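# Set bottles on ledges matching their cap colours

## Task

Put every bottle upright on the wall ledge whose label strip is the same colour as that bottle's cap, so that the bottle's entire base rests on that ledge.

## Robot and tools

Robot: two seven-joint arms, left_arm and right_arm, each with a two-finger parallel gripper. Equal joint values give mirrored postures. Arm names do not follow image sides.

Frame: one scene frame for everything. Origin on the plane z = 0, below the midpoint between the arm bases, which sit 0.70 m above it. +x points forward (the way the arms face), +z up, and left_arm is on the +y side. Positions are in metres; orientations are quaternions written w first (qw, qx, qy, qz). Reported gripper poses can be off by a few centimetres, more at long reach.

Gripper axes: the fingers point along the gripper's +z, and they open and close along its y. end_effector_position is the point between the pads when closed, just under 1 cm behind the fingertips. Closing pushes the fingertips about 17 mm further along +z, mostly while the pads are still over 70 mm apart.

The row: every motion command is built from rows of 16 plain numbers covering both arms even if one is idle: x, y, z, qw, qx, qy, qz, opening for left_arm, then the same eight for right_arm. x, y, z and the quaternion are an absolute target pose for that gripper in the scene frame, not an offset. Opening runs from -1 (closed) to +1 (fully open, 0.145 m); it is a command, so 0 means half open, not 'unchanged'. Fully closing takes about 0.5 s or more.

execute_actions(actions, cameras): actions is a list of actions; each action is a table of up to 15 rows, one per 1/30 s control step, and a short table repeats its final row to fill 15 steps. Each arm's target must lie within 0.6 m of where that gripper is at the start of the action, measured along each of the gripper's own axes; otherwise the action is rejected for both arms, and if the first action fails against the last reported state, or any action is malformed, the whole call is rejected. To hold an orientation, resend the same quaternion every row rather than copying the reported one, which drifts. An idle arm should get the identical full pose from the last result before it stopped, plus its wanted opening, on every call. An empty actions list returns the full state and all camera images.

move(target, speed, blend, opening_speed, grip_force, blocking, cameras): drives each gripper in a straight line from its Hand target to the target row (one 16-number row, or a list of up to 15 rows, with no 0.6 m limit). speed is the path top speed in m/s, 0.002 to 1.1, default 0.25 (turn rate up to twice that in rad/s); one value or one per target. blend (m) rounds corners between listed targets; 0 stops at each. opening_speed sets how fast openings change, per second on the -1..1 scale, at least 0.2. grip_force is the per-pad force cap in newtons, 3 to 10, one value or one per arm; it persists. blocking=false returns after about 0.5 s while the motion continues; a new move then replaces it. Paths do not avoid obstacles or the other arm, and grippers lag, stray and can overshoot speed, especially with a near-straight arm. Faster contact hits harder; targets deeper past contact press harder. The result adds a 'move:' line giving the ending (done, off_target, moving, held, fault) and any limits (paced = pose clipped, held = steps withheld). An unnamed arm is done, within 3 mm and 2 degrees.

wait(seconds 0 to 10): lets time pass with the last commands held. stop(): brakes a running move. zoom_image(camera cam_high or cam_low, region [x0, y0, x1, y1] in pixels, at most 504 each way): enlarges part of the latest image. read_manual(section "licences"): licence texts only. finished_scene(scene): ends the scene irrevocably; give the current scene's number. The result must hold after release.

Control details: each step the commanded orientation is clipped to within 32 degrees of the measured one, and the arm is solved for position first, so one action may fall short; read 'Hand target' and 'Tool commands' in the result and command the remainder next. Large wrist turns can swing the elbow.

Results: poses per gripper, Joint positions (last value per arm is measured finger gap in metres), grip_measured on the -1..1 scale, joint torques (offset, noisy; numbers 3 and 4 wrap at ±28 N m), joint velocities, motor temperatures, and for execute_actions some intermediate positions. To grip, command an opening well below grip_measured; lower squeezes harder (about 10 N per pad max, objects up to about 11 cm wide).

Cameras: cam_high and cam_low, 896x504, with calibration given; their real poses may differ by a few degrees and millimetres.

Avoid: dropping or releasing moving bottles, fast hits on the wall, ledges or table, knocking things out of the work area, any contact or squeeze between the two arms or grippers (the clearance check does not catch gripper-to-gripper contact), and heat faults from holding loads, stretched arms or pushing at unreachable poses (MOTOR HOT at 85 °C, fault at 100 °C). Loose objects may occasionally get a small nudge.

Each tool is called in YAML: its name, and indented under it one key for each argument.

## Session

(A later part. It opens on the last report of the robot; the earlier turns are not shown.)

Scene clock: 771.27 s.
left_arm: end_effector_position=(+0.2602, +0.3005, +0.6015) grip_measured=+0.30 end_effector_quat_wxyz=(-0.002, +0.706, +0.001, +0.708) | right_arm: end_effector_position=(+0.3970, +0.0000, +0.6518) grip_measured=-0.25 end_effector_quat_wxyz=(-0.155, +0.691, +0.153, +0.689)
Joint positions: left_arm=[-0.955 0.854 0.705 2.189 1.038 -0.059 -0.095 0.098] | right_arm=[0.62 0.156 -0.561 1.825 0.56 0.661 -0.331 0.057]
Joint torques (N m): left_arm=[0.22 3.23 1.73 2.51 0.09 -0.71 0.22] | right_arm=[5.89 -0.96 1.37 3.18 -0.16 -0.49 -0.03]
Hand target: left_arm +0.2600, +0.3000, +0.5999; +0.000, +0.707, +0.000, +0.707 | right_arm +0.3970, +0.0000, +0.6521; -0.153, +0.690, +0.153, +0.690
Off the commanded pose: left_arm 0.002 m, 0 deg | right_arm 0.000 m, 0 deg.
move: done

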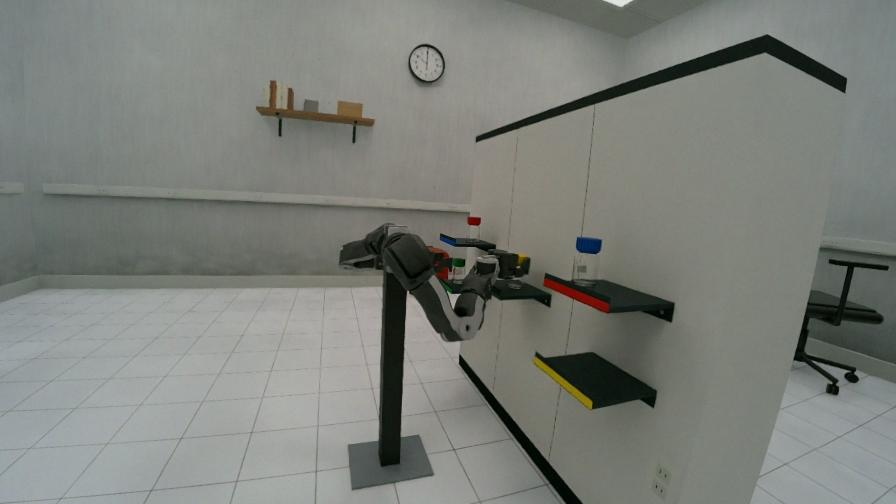

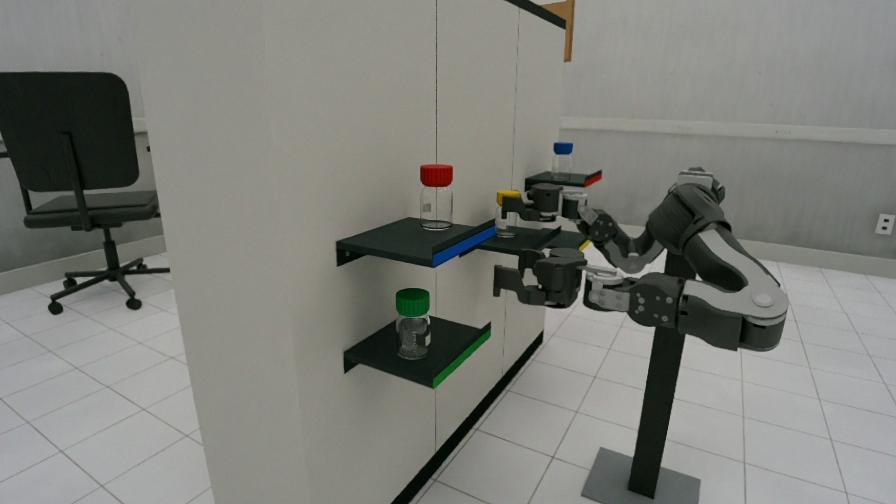

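move:
  target:
    - [0.26,0.3,0.60,0,0.707,0,0.707,0.3,0.397,0.0,0.698,-0.153,0.690,0.153,0.690,-0.7]
    - [0.26,0.3,0.60,0,0.707,0,0.707,0.3,0.30,-0.055,0.698,-0.153,0.690,0.153,0.690,-0.7]
    - [0.26,0.3,0.60,0,0.707,0,0.707,0.3,0.27,-0.20,0.69,-0.062,0.704,0.062,0.704,-0.7]
    - [0.26,0.3,0.60,0,0.707,0,0.707,0.3,0.235,-0.30,0.63,0,0.707,0,0.707,-0.7]
    - [0.26,0.3,0.60,0,0.707,0,0.707,0.3,0.24,-0.39,0.60,0,0.707,0,0.707,-0.7]
  cameras: ["all"]
  blend: [0.01,0.03,0.04,0.04,0]
  speed: 0.18

zoom_image:
  camera: "cam_low"
  region: [500, 130, 650, 290]

zoom_image:
  camera: "cam_high"
  region: [450, 220, 670, 420]

Scene clock: 787.63 s.
left_arm: end_effector_position=(+0.2602, +0.3005, +0.6015) grip_measured=+0.30 end_effector_quat_wxyz=(-0.002, +0.706, +0.001, +0.708) | right_arm: end_effector_position=(+0.2402, -0.3905, +0.5959) grip_measured=-0.26 end_effector_quat_wxyz=(-0.001, +0.713, -0.004, +0.701)
Joint positions: left_arm=[-0.955 0.854 0.705 2.189 1.038 -0.059 -0.095 0.098] | right_arm=[-0.65 0.639 0.957 1.822 0.898 0.216 0.517 0.056]
Joint torques (N m): left_arm=[0.22 3.23 1.72 2.52 0.09 -0.71 0.22] | right_arm=[0.7 5.42 4.44 3.29 0.49 -0.63 0.18]
Hand target: left_arm +0.2600, +0.3000, +0.5999; +0.000, +0.707, +0.000, +0.707 | right_arm +0.2400, -0.3900, +0.6001; +0.000, +0.707, +0.000, +0.707
Off the commanded pose: left_arm 0.002 m, 0 deg | right_arm 0.004 m, 1 deg.
move: off_target (right_arm)

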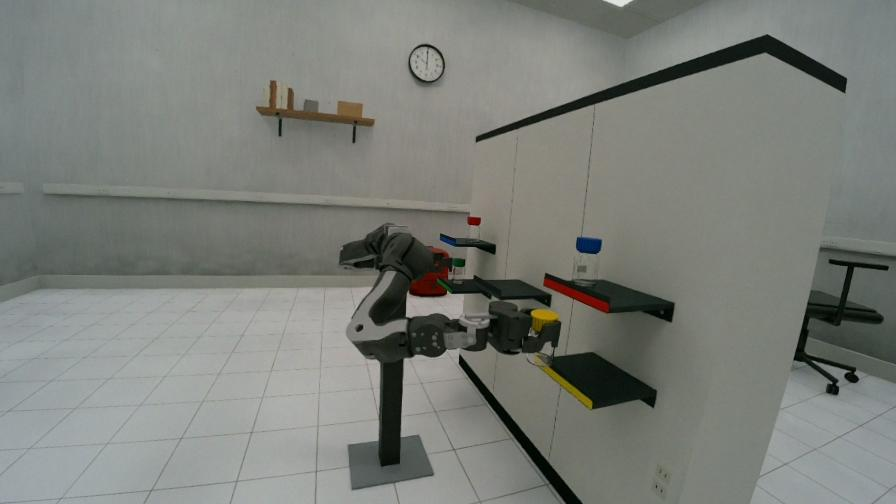

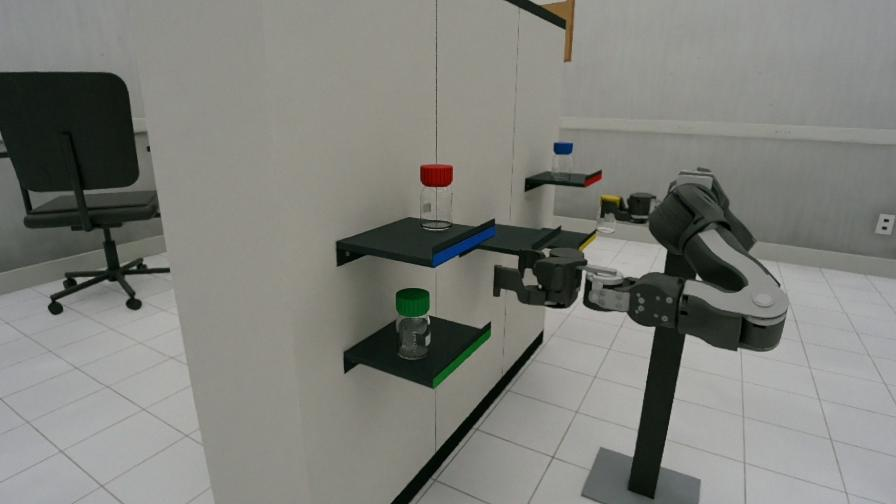

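Scaled by 3.150 from the camera's 896x504 image, which has a finer 1280x720 frame.

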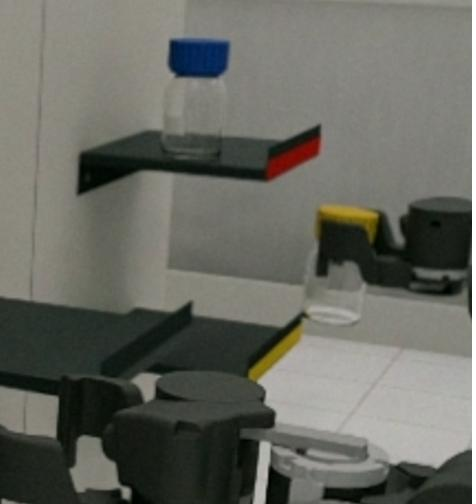

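Scaled by 2.291 from the camera's 896x504 image, which has a finer 1280x720 frame.

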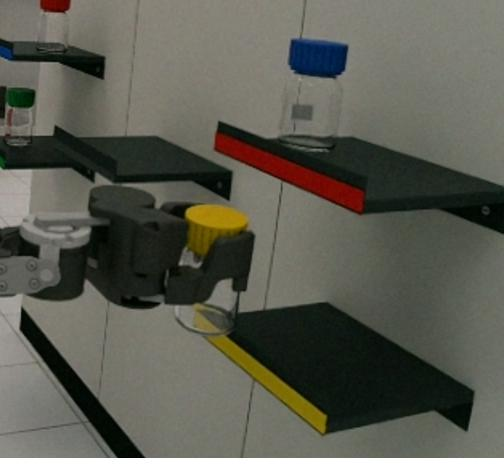

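move:
  target:
    - [0.26,0.3,0.60,0,0.707,0,0.707,0.3,0.24,-0.395,0.606,0,0.707,0,0.707,-0.7]
    - [0.26,0.3,0.60,0,0.707,0,0.707,0.3,0.37,-0.395,0.606,0,0.707,0,0.707,-0.7]
    - [0.26,0.3,0.60,0,0.707,0,0.707,0.3,0.37,-0.395,0.572,0,0.707,0,0.707,-0.7]
  cameras: ["all"]
  blend: [0,0,0]
  speed: 0.12

zoom_image:
  camera: "cam_low"
  region: [500, 130, 650, 290]

zoom_image:
  camera: "cam_high"
  region: [450, 220, 670, 420]

Scene clock: 809.10 s.
left_arm: end_effector_position=(+0.2602, +0.3005, +0.6015) grip_measured=+0.30 end_effector_quat_wxyz=(-0.002, +0.706, +0.001, +0.708) | right_arm: end_effector_position=(+0.3694, -0.3962, +0.5677) grip_measured=-0.26 end_effector_quat_wxyz=(+0.001, +0.713, -0.003, +0.701)
Joint positions: left_arm=[-0.955 0.854 0.705 2.189 1.038 -0.059 -0.095 0.098] | right_arm=[0.06 0.796 0.342 1.341 0.713 0.147 0.4 0.056]
Joint torques (N m): left_arm=[0.22 3.23 1.73 2.54 0.09 -0.71 0.22] | right_arm=[4.63 7.16 3.11 3.59 0.43 -0.73 0.19]
Hand target: left_arm +0.2600, +0.3000, +0.5999; +0.000, +0.707, +0.000, +0.707 | right_arm +0.3700, -0.3951, +0.5720; +0.000, +0.707, +0.000, +0.707
Off the commanded pose: left_arm 0.002 m, 0 deg | right_arm 0.004 m, 1 deg.
move: off_target (right_arm)

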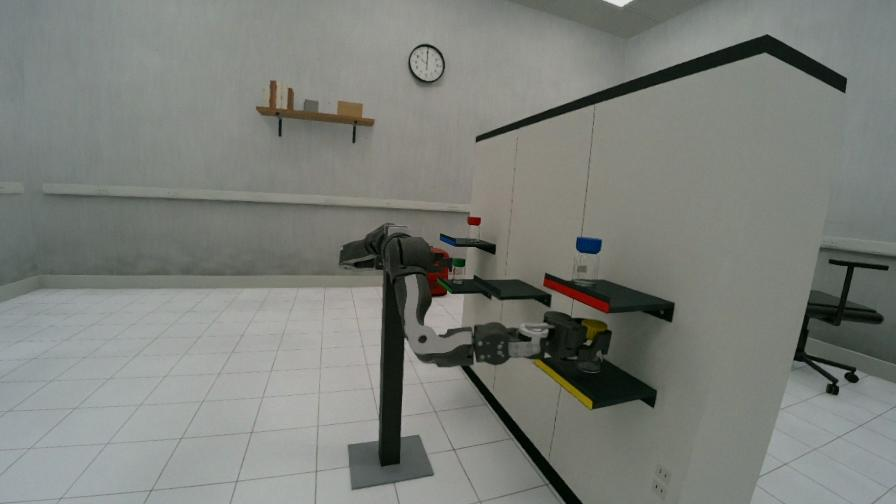

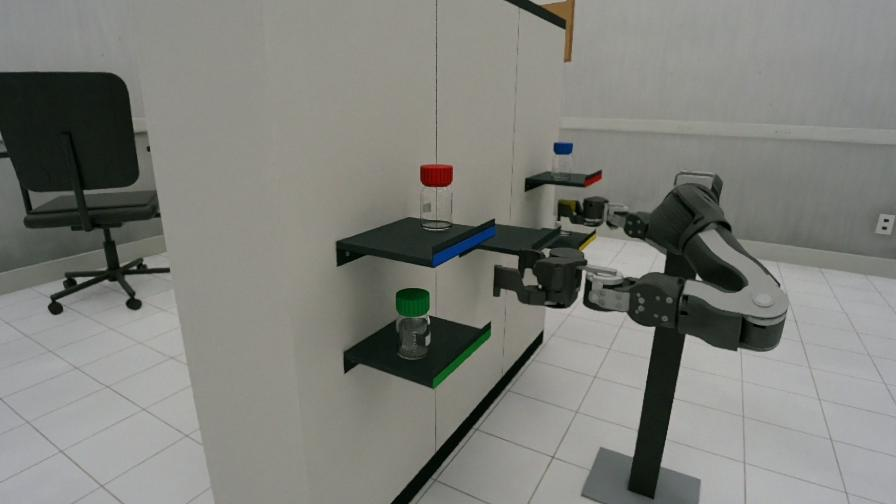

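Scaled by 3.150 from the camera's 896x504 image, which has a finer 1280x720 frame.

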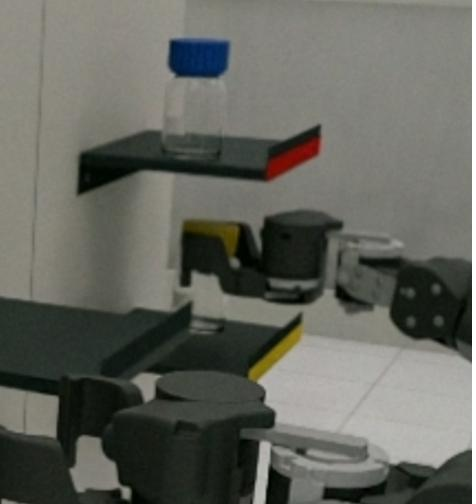

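Scaled by 2.291 from the camera's 896x504 image, which has a finer 1280x720 frame.

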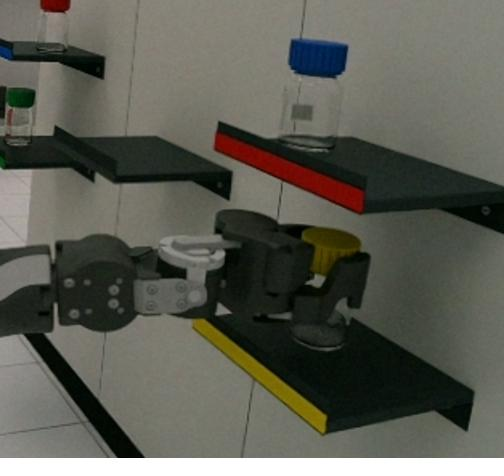

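move:
  target:
    - [0.26,0.3,0.60,0,0.707,0,0.707,0.3,0.37,-0.395,0.552,0,0.707,0,0.707,-0.7]
  cameras: ["all"]
  speed: 0.03

zoom_image:
  camera: "cam_low"
  region: [500, 130, 650, 290]

zoom_image:
  camera: "cam_high"
  region: [450, 220, 670, 420]

Scene clock: 819.23 s.
left_arm: end_effector_position=(+0.2602, +0.3005, +0.6015) grip_measured=+0.30 end_effector_quat_wxyz=(-0.002, +0.706, +0.001, +0.708) | right_arm: end_effector_position=(+0.3697, -0.3965, +0.5545) grip_measured=-0.26 end_effector_quat_wxyz=(+0.002, +0.705, -0.002, +0.709)
Joint positions: left_arm=[-0.955 0.854 0.705 2.189 1.038 -0.059 -0.095 0.098] | right_arm=[0.068 0.762 0.33 1.288 0.685 0.07 0.427 0.056]
Joint torques (N m): left_arm=[0.22 3.2 1.74 2.52 0.09 -0.71 0.22] | right_arm=[3.73 6.84 1.58 2.66 0.32 -0.45 0.12]
Hand target: left_arm +0.2600, +0.3000, +0.5999; +0.000, +0.707, +0.000, +0.707 | right_arm +0.3700, -0.3949, +0.5520; +0.000, +0.707, +0.000, +0.707
Off the commanded pose: left_arm 0.002 m, 0 deg | right_arm 0.003 m, 0 deg.
move: done

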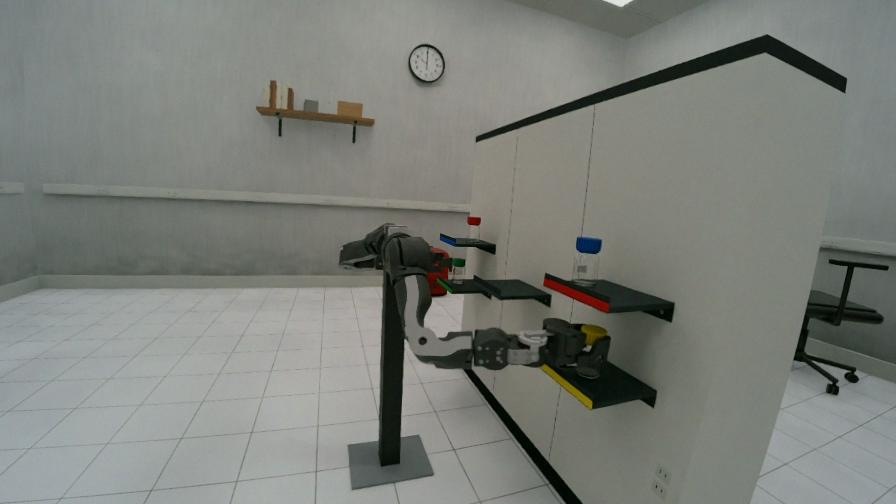

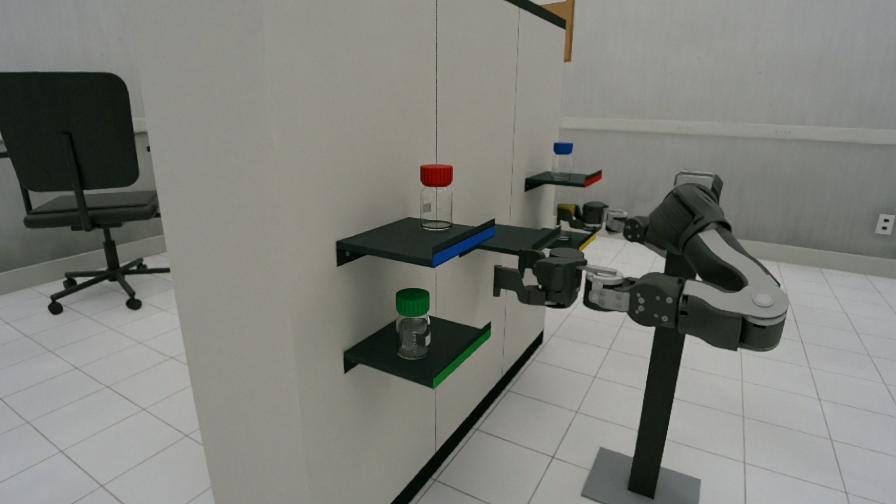

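Scaled by 3.150 from the camera's 896x504 image, which has a finer 1280x720 frame.

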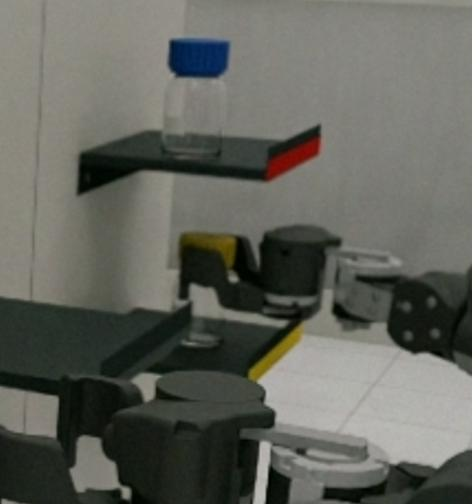

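Scaled by 2.291 from the camera's 896x504 image, which has a finer 1280x720 frame.

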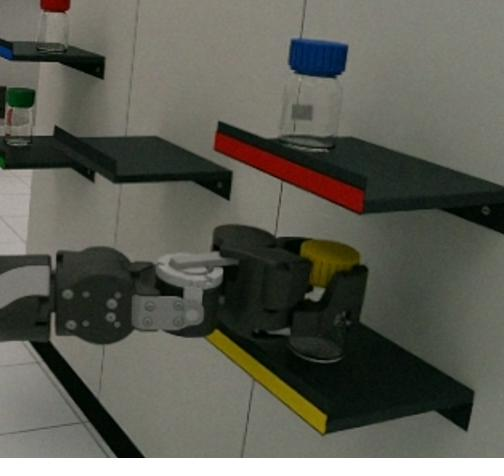

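move:
  target:
    - [0.26,0.3,0.60,0,0.707,0,0.707,0.3,0.37,-0.395,0.5575,0,0.707,0,0.707,-0.7]
    - [0.26,0.3,0.60,0,0.707,0,0.707,0.3,0.37,-0.395,0.5575,0,0.707,0,0.707,0.3]
    - [0.26,0.3,0.60,0,0.707,0,0.707,0.3,0.235,-0.395,0.563,0,0.707,0,0.707,0.3]
    - [0.26,0.3,0.60,0,0.707,0,0.707,0.3,0.23,-0.345,0.748,0,0.707,0,0.707,0.5]
  cameras: ["all"]
  opening_speed: 0.7
  speed: [0.05,0.05,0.15,0.18]

zoom_image:
  camera: "cam_low"
  region: [500, 130, 650, 290]

zoom_image:
  camera: "cam_high"
  region: [450, 220, 670, 420]

Scene clock: 840.17 s.
left_arm: end_effector_position=(+0.2602, +0.3005, +0.6015) grip_measured=+0.30 end_effector_quat_wxyz=(-0.002, +0.706, +0.001, +0.708) | right_arm: end_effector_position=(+0.2305, -0.3438, +0.7483) grip_measured=+0.50 end_effector_quat_wxyz=(-0.001, +0.706, +0.003, +0.708)
Joint positions: left_arm=[-0.955 0.854 0.705 2.189 1.038 -0.059 -0.095 0.098] | right_arm=[-0.697 0.926 1.469 2.141 1.435 0.783 0.109 0.112]
Joint torques (N m): left_arm=[0.22 3.2 1.73 2.52 0.09 -0.71 0.22] | right_arm=[0.25 4.76 3.15 0.57 0.24 -0.35 -0.18]
Hand target: left_arm +0.2600, +0.3000, +0.5999; +0.000, +0.707, +0.000, +0.707 | right_arm +0.2300, -0.3450, +0.7480; +0.000, +0.707, +0.000, +0.707
Off the commanded pose: left_arm 0.002 m, 0 deg | right_arm 0.001 m, 0 deg.
joint sent to its limit (right arm) — joint 6 (wrist pitch), upper limit. The joint targets still meet the commanded pose.
move: done

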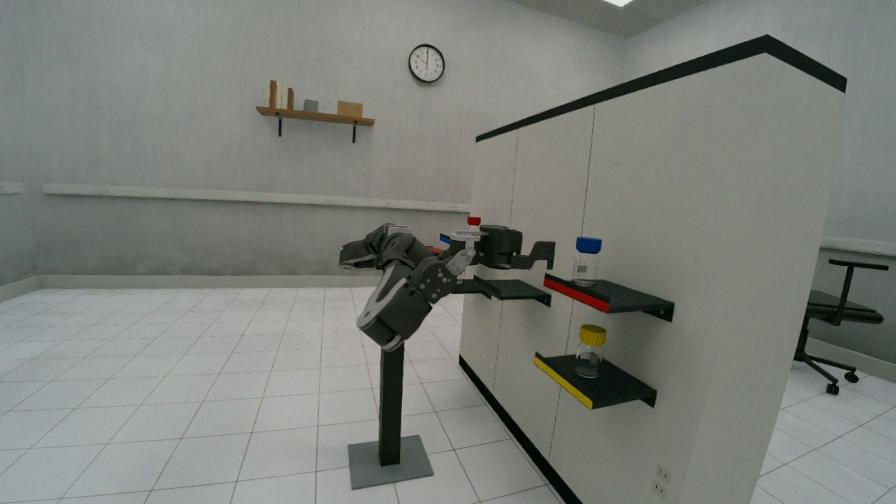

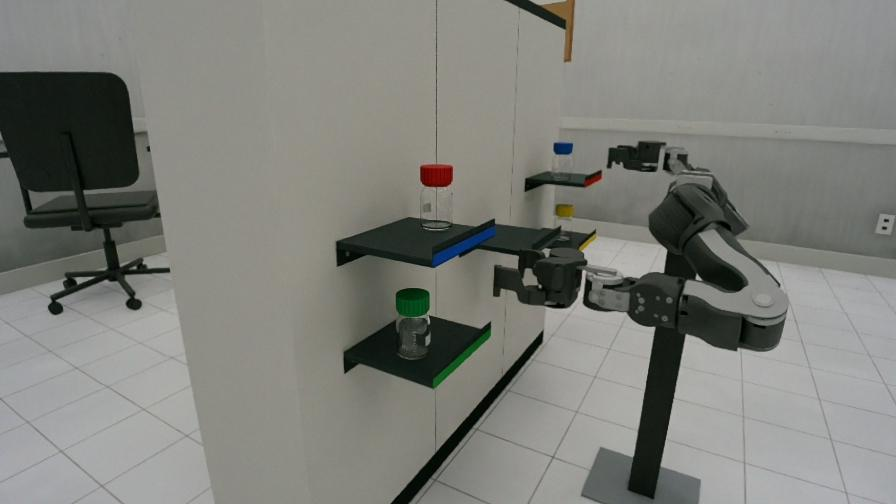

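Scaled by 3.150 from the camera's 896x504 image, which has a finer 1280x720 frame.

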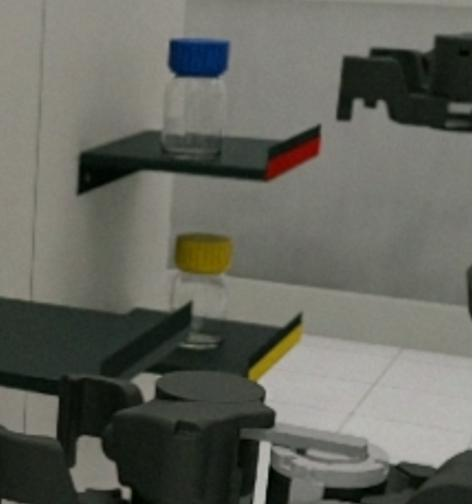

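Scaled by 2.291 from the camera's 896x504 image, which has a finer 1280x720 frame.

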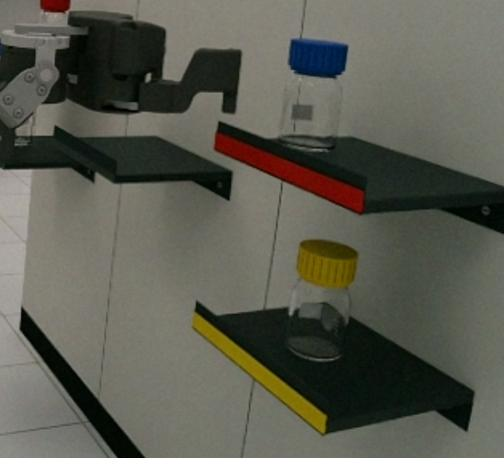

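zoom_image:
  camera: "cam_low"
  region: [540, 120, 660, 200]

zoom_image:
  camera: "cam_high"
  region: [470, 200, 620, 300]

Scaled by 4.200 from the camera's 896x504 image, which has a finer 1280x720 frame.

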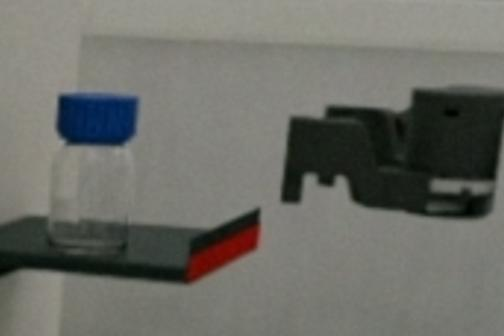

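Scaled by 3.360 from the camera's 896x504 image, which has a finer 1280x720 frame.

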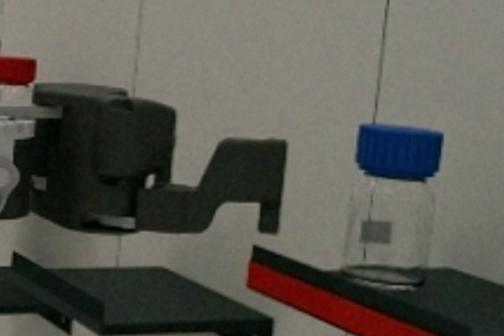

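move:
  target:
    - [0.26,0.3,0.60,0,0.707,0,0.707,0.3,0.305,-0.322,0.745,0,0.707,0,0.707,0.5]
  cameras: ["all"]
  speed: 0.15

zoom_image:
  camera: "cam_low"
  region: [540, 120, 660, 200]

zoom_image:
  camera: "cam_high"
  region: [470, 200, 620, 300]

Scene clock: 880.17 s.
left_arm: end_effector_position=(+0.2602, +0.3005, +0.6015) grip_measured=+0.30 end_effector_quat_wxyz=(-0.002, +0.706, +0.001, +0.708) | right_arm: end_effector_position=(+0.3048, -0.3211, +0.7459) grip_measured=+0.50 end_effector_quat_wxyz=(+0.000, +0.707, +0.003, +0.707)
Joint positions: left_arm=[-0.955 0.854 0.705 2.189 1.038 -0.059 -0.095 0.098] | right_arm=[-0.581 1.233 1.073 2.055 1.514 0.537 -0.205 0.112]
Joint torques (N m): left_arm=[0.22 3.23 1.73 2.52 0.09 -0.71 0.22] | right_arm=[1.99 5.31 2.88 0.5 0.09 -0.54 -0.17]
Hand target: left_arm +0.2600, +0.3000, +0.5999; +0.000, +0.707, +0.000, +0.707 | right_arm +0.3050, -0.3220, +0.7451; +0.000, +0.707, +0.000, +0.707
Off the commanded pose: left_arm 0.002 m, 0 deg | right_arm 0.001 m, 0 deg.
move: done

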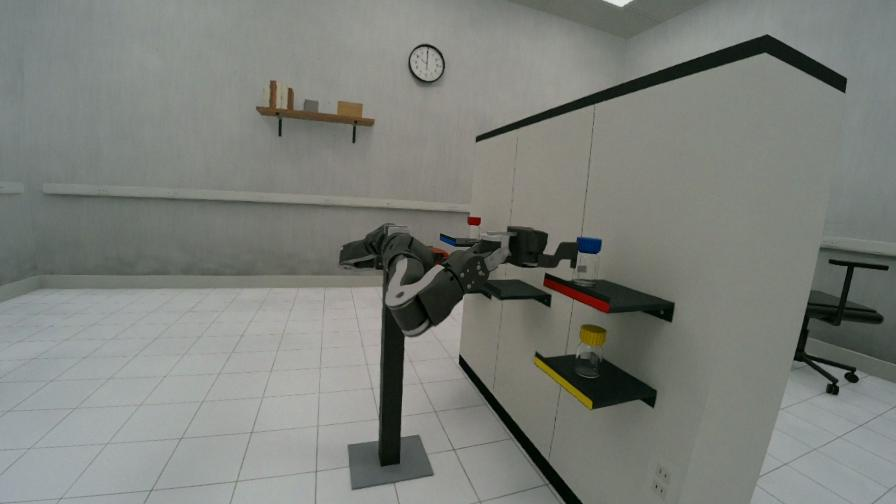

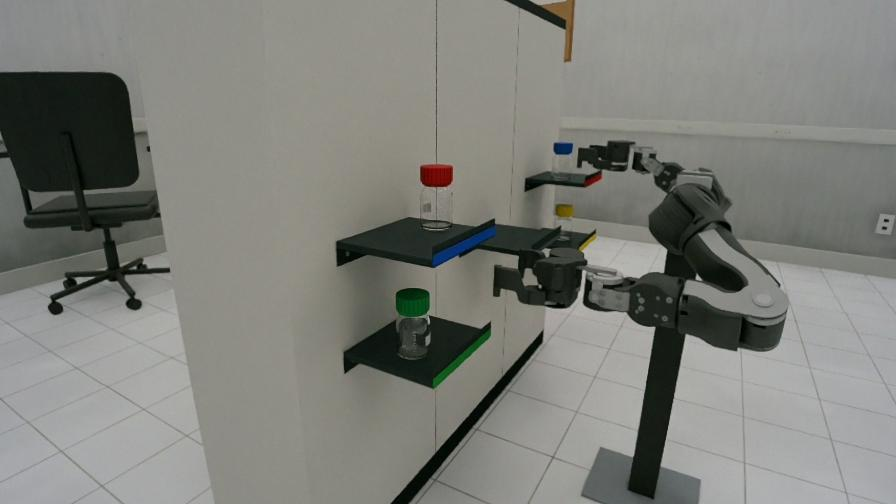

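Scaled by 4.200 from the camera's 896x504 image, which has a finer 1280x720 frame.

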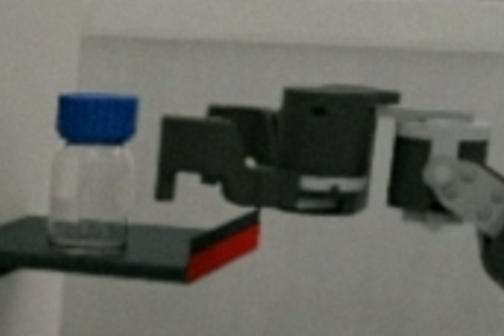

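Scaled by 3.360 from the camera's 896x504 image, which has a finer 1280x720 frame.

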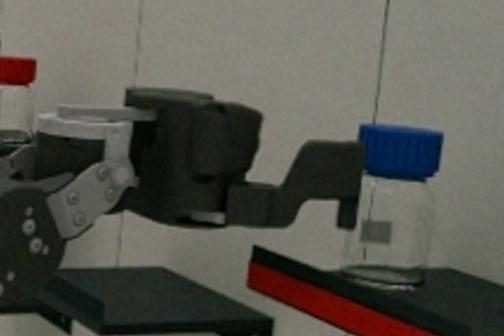

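move:
  target:
    - [0.26,0.3,0.60,0,0.707,0,0.707,0.3,0.37,-0.315,0.745,0,0.707,0,0.707,0.5]
  cameras: ["all"]
  speed: 0.1

zoom_image:
  camera: "cam_low"
  region: [540, 120, 660, 200]

zoom_image:
  camera: "cam_high"
  region: [470, 200, 620, 300]

Scene clock: 896.23 s.
left_arm: end_effector_position=(+0.2602, +0.3005, +0.6015) grip_measured=+0.30 end_effector_quat_wxyz=(-0.002, +0.706, +0.001, +0.708) | right_arm: end_effector_position=(+0.3699, -0.3155, +0.7429) grip_measured=+0.50 end_effector_quat_wxyz=(+0.016, +0.696, +0.029, +0.718)
Joint positions: left_arm=[-0.955 0.854 0.705 2.189 1.038 -0.059 -0.095 0.098] | right_arm=[-0.483 1.584 0.673 1.82 1.559 0.167 -0.23 0.112]
Joint torques (N m): left_arm=[0.22 3.2 1.73 2.52 0.09 -0.71 0.22] | right_arm=[3.31 6.45 5.53 0.29 0.03 -0.48 -0.06]
Hand target: left_arm +0.2600, +0.3000, +0.5999; +0.000, +0.707, +0.000, +0.707 | right_arm +0.3697, -0.3151, +0.7449; +0.016, +0.694, +0.029, +0.719
Off the commanded pose: left_arm 0.002 m, 0 deg | right_arm 0.002 m, 4 deg.
joint sent to its limit (right arm) — joint 5 (forearm roll), upper limit. The joint targets are off in orientation, not in position.
move: off_target (right_arm)

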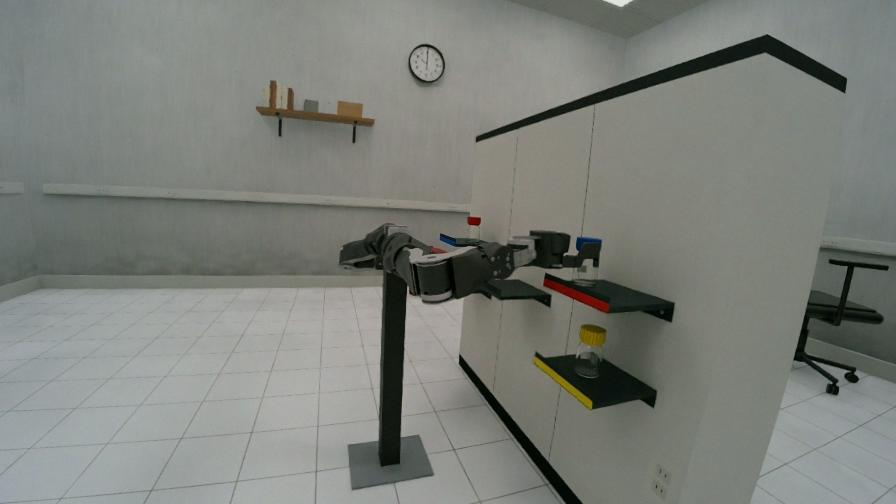

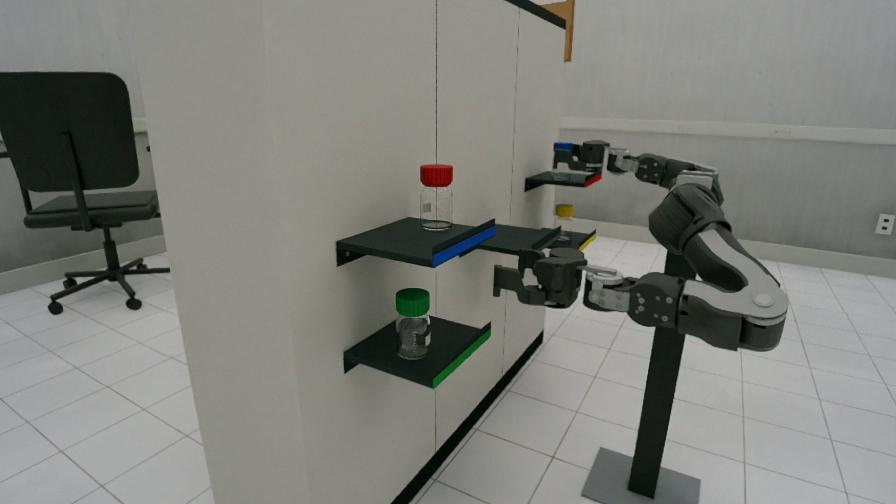

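Scaled by 4.200 from the camera's 896x504 image, which has a finer 1280x720 frame.

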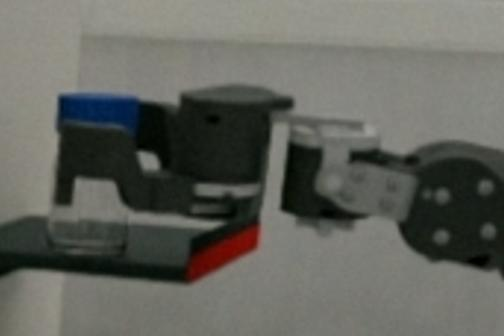

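Scaled by 3.360 from the camera's 896x504 image, which has a finer 1280x720 frame.

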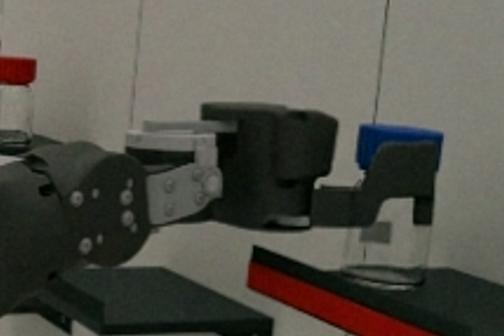

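move:
  target:
    - [0.26,0.3,0.60,0,0.707,0,0.707,0.3,0.37,-0.315,0.745,0.016,0.696,0.029,0.718,-0.7]
    - [0.26,0.3,0.60,0,0.707,0,0.707,0.3,0.37,-0.315,0.79,0,0.707,0,0.707,-0.7]
  cameras: ["all"]
  speed: 0.1
  opening_speed: 0.7

zoom_image:
  camera: "cam_low"
  region: [540, 120, 660, 200]

zoom_image:
  camera: "cam_high"
  region: [470, 200, 620, 300]

Scene clock: 922.70 s.
left_arm: end_effector_position=(+0.2602, +0.3005, +0.6015) grip_measured=+0.30 end_effector_quat_wxyz=(-0.002, +0.706, +0.001, +0.708) | right_arm: end_effector_position=(+0.3705, -0.3152, +0.7861) grip_measured=-0.26 end_effector_quat_wxyz=(+0.026, +0.697, +0.046, +0.715)
Joint positions: left_arm=[-0.955 0.854 0.705 2.189 1.038 -0.059 -0.095 0.098] | right_arm=[-1.17 1.638 1.561 1.751 1.559 0.378 -0.197 0.056]
Joint torques (N m): left_arm=[0.22 3.2 1.73 2.52 0.09 -0.71 0.22] | right_arm=[4 3.1 5.48 -0.13 0.01 -0.58 -0.1]
Hand target: left_arm +0.2600, +0.3000, +0.5999; +0.000, +0.707, +0.000, +0.707 | right_arm +0.3700, -0.3152, +0.7900; +0.025, +0.693, +0.045, +0.719
Off the commanded pose: left_arm 0.002 m, 0 deg | right_arm 0.004 m, 6 deg.
joint sent to its limit (right arm) — joint 3 (upper arm roll), upper limit; joint 5 (forearm roll), upper limit. The joint targets are off in orientation, not in position.
move: off_target (right_arm)

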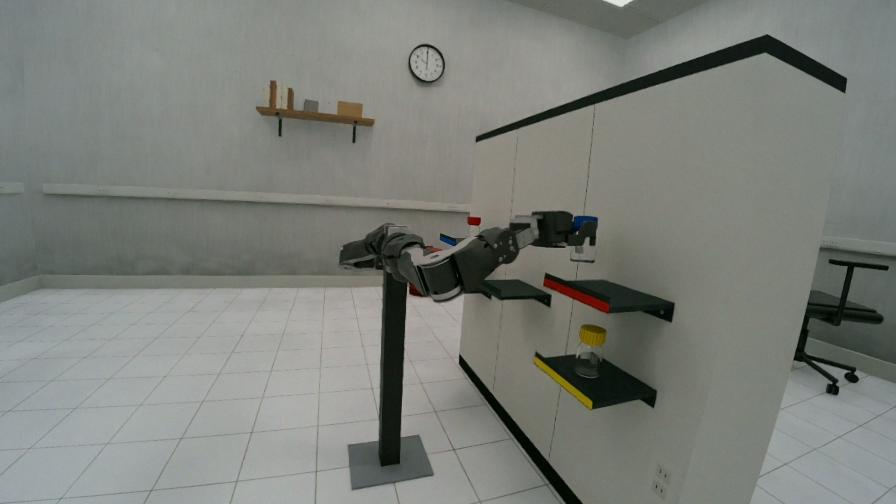

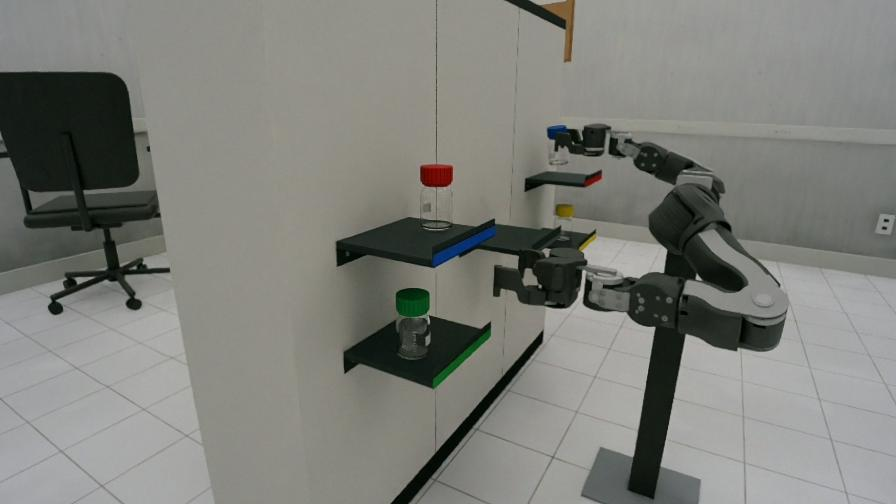

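Scaled by 4.200 from the camera's 896x504 image, which has a finer 1280x720 frame.

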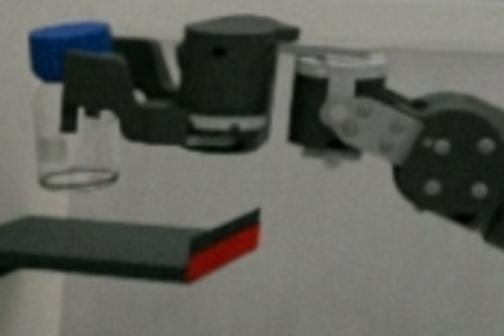

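Scaled by 3.360 from the camera's 896x504 image, which has a finer 1280x720 frame.

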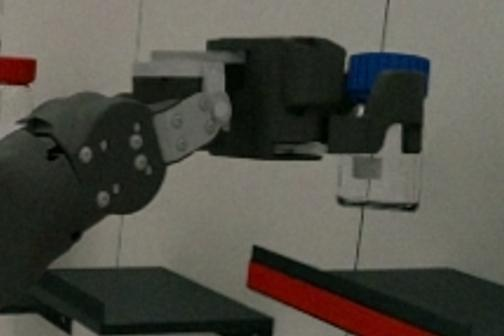

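move:
  target:
    - [0.26,0.3,0.60,0,0.707,0,0.707,0.3,0.21,-0.33,0.78,0,0.707,0,0.707,-0.7]
    - [0.26,0.3,0.60,0,0.707,0,0.707,0.3,0.21,-0.34,0.50,0,0.707,0,0.707,-0.7]
    - [0.26,0.3,0.60,0,0.707,0,0.707,0.3,0.22,-0.25,0.43,0,0.707,0,0.707,-0.7]
  cameras: ["all"]
  speed: 0.15
  blend: [0.03,0.05,0]

Scene clock: 940.97 s.
left_arm: end_effector_position=(+0.2602, +0.3005, +0.6015) grip_measured=+0.30 end_effector_quat_wxyz=(-0.002, +0.706, +0.001, +0.708) | right_arm: end_effector_position=(+0.2194, -0.2488, +0.4271) grip_measured=-0.26 end_effector_quat_wxyz=(-0.003, +0.712, -0.001, +0.702)
Joint positions: left_arm=[-0.955 0.854 0.705 2.189 1.038 -0.059 -0.095 0.098] | right_arm=[-0.571 -0.002 0.465 1.691 0.262 -0.374 0.505 0.056]
Joint torques (N m): left_arm=[0.22 3.23 1.73 2.52 0.09 -0.71 0.22] | right_arm=[0.25 1.49 1.43 4.04 0.47 -0.72 0.01]
Hand target: left_arm +0.2600, +0.3000, +0.5999; +0.000, +0.707, +0.000, +0.707 | right_arm +0.2200, -0.2500, +0.4300; +0.000, +0.707, +0.000, +0.707
Off the commanded pose: left_arm 0.002 m, 0 deg | right_arm 0.003 m, 1 deg.
move: done

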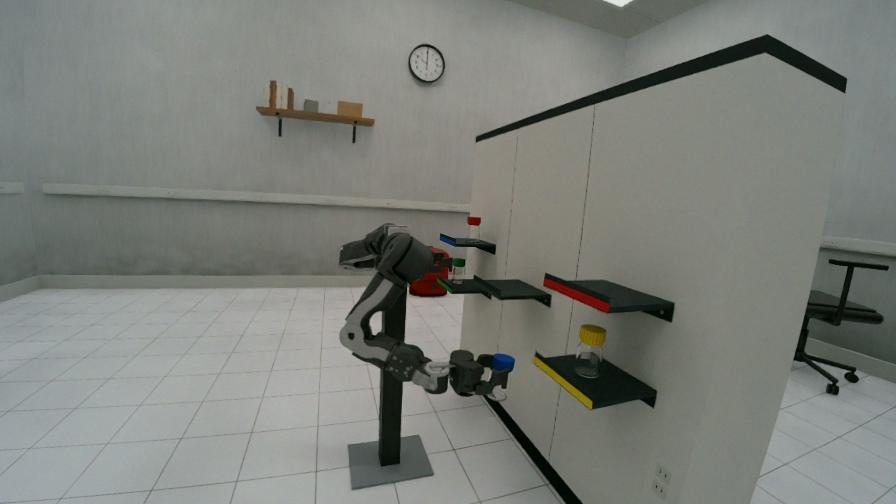

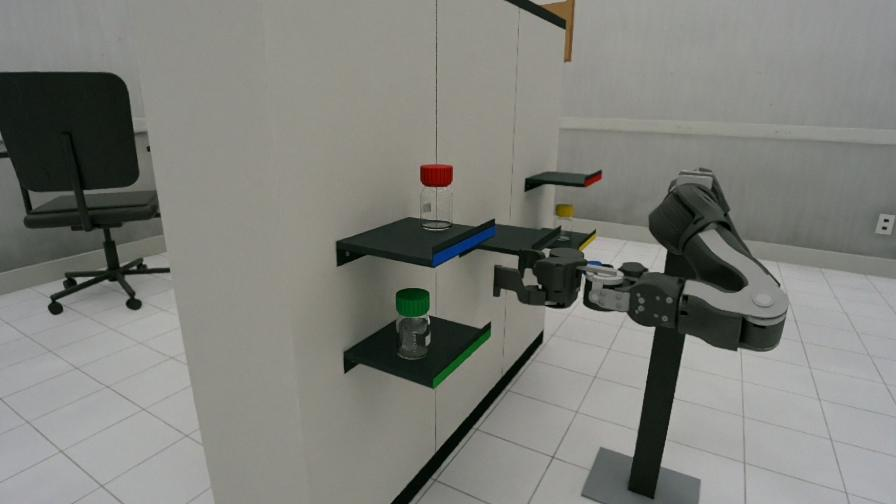

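move:
  target:
    - [0.26,0.3,0.60,0,0.707,0,0.707,0.3,0.22,-0.18,0.52,-0.062,0.704,0.062,0.704,-0.7]
    - [0.26,0.3,0.60,0,0.707,0,0.707,0.3,0.235,-0.15,0.64,-0.108,0.699,0.108,0.699,-0.7]
    - [0.26,0.3,0.60,0,0.707,0,0.707,0.3,0.29,-0.075,0.705,-0.153,0.690,0.153,0.690,-0.7]
  cameras: ["all"]
  speed: 0.15
  blend: [0.03,0.04,0]

Scene clock: 959.23 s.
left_arm: end_effector_position=(+0.2602, +0.3005, +0.6015) grip_measured=+0.30 end_effector_quat_wxyz=(-0.002, +0.706, +0.001, +0.708) | right_arm: end_effector_position=(+0.2909, -0.0747, +0.7046) grip_measured=-0.26 end_effector_quat_wxyz=(-0.184, +0.688, +0.182, +0.678)
Joint positions: left_arm=[-0.955 0.854 0.705 2.189 1.038 -0.059 -0.095 0.098] | right_arm=[0.555 0.713 -0.318 2.44 1.354 0.785 -0.645 0.056]
Joint torques (N m): left_arm=[0.22 3.2 1.73 2.52 0.09 -0.71 0.22] | right_arm=[4.5 2.18 1.46 1.4 -0.2 -0.31 -0.18]
Hand target: left_arm +0.2600, +0.3000, +0.5999; +0.000, +0.707, +0.000, +0.707 | right_arm +0.2910, -0.0750, +0.7051; -0.181, +0.688, +0.183, +0.679
Off the commanded pose: left_arm 0.002 m, 0 deg | right_arm 0.001 m, 5 deg.
joint sent to its limit (right arm) — joint 4 (elbow), upper limit, where the elbow is as bent as it goes; joint 6 (wrist pitch), upper limit. The joint targets are off in orientation, not in position.
move: off_target (right_arm)

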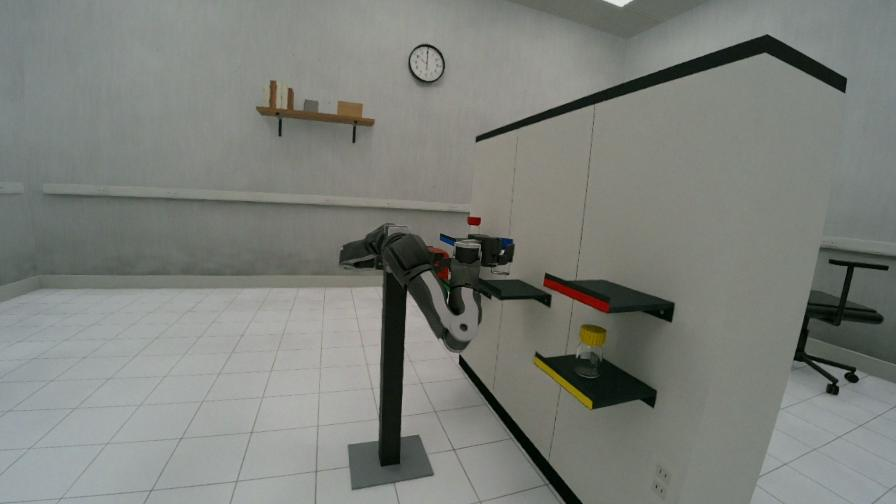

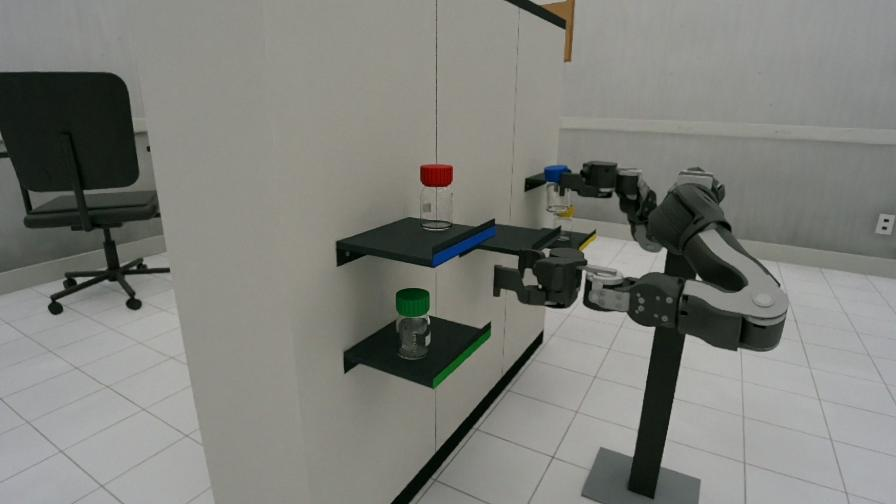

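move:
  target:
    - [0.26,0.3,0.60,0,0.707,0,0.707,0.3,0.39,-0.01,0.70,-0.153,0.690,0.153,0.690,-0.7]
    - [0.26,0.3,0.60,0,0.707,0,0.707,0.3,0.39,-0.01,0.665,-0.153,0.690,0.153,0.690,-0.7]
    - [0.26,0.3,0.60,0,0.707,0,0.707,0.3,0.39,-0.01,0.643,-0.153,0.690,0.153,0.690,-0.7]
  cameras: ["all"]
  speed: [0.15,0.1,0.03]

zoom_image:
  camera: "cam_low"
  region: [450, 160, 600, 270]

zoom_image:
  camera: "cam_high"
  region: [420, 210, 580, 320]

Scene clock: 974.37 s.
left_arm: end_effector_position=(+0.2602, +0.3005, +0.6015) grip_measured=+0.30 end_effector_quat_wxyz=(-0.002, +0.706, +0.001, +0.708) | right_arm: end_effector_position=(+0.3902, -0.0113, +0.6474) grip_measured=-0.26 end_effector_quat_wxyz=(-0.153, +0.687, +0.149, +0.695)
Joint positions: left_arm=[-0.955 0.854 0.705 2.189 1.038 -0.059 -0.095 0.098] | right_arm=[0.741 0.407 -0.798 1.875 0.876 0.459 -0.559 0.056]
Joint torques (N m): left_arm=[0.22 3.2 1.74 2.51 0.09 -0.71 0.22] | right_arm=[4.89 0.44 1.59 1.88 -0.16 -0.39 0.18]
Hand target: left_arm +0.2600, +0.3000, +0.5999; +0.000, +0.707, +0.000, +0.707 | right_arm +0.3899, -0.0100, +0.6431; -0.153, +0.690, +0.153, +0.690
Off the commanded pose: left_arm 0.002 m, 0 deg | right_arm 0.005 m, 1 deg.
move: off_target (right_arm)

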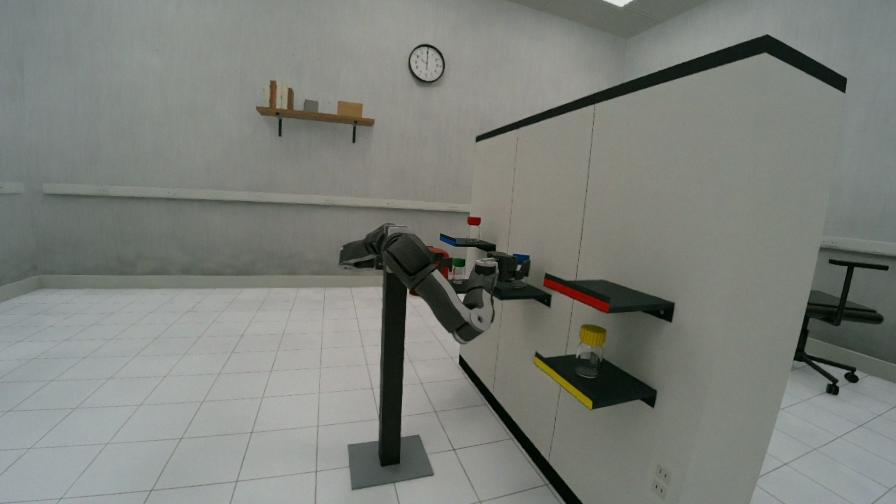

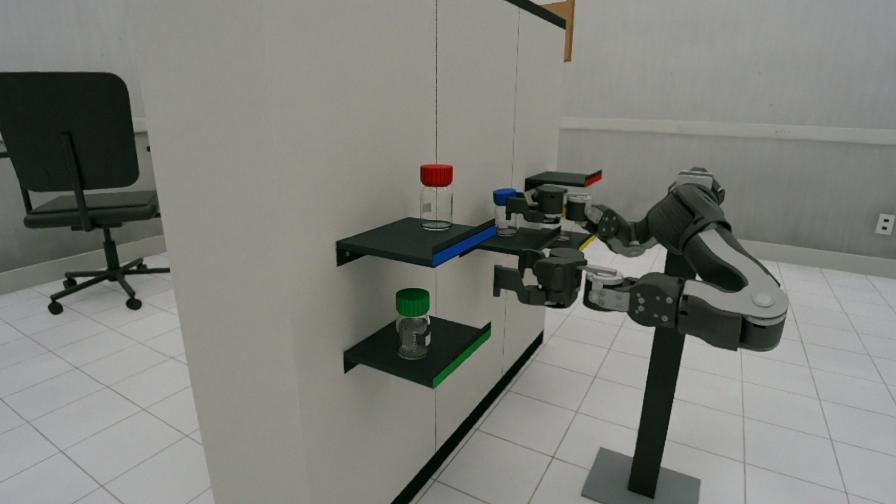

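Scaled by 3.360 from the camera's 896x504 image, which has a finer 1280x720 frame.

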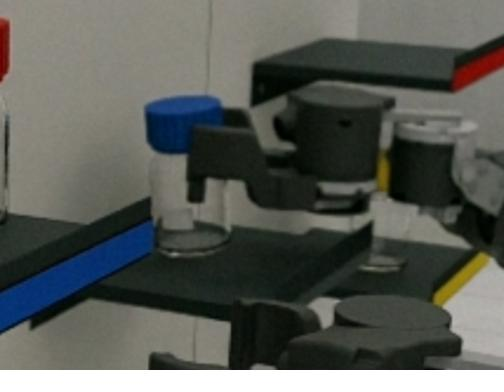

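Scaled by 3.150 from the camera's 896x504 image, which has a finer 1280x720 frame.

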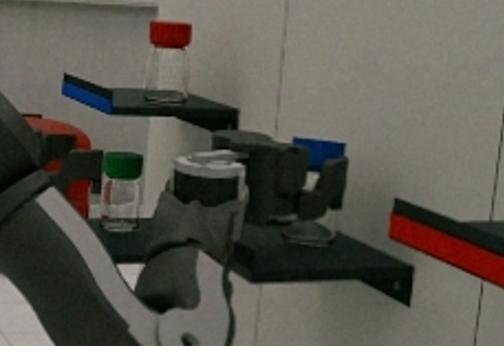

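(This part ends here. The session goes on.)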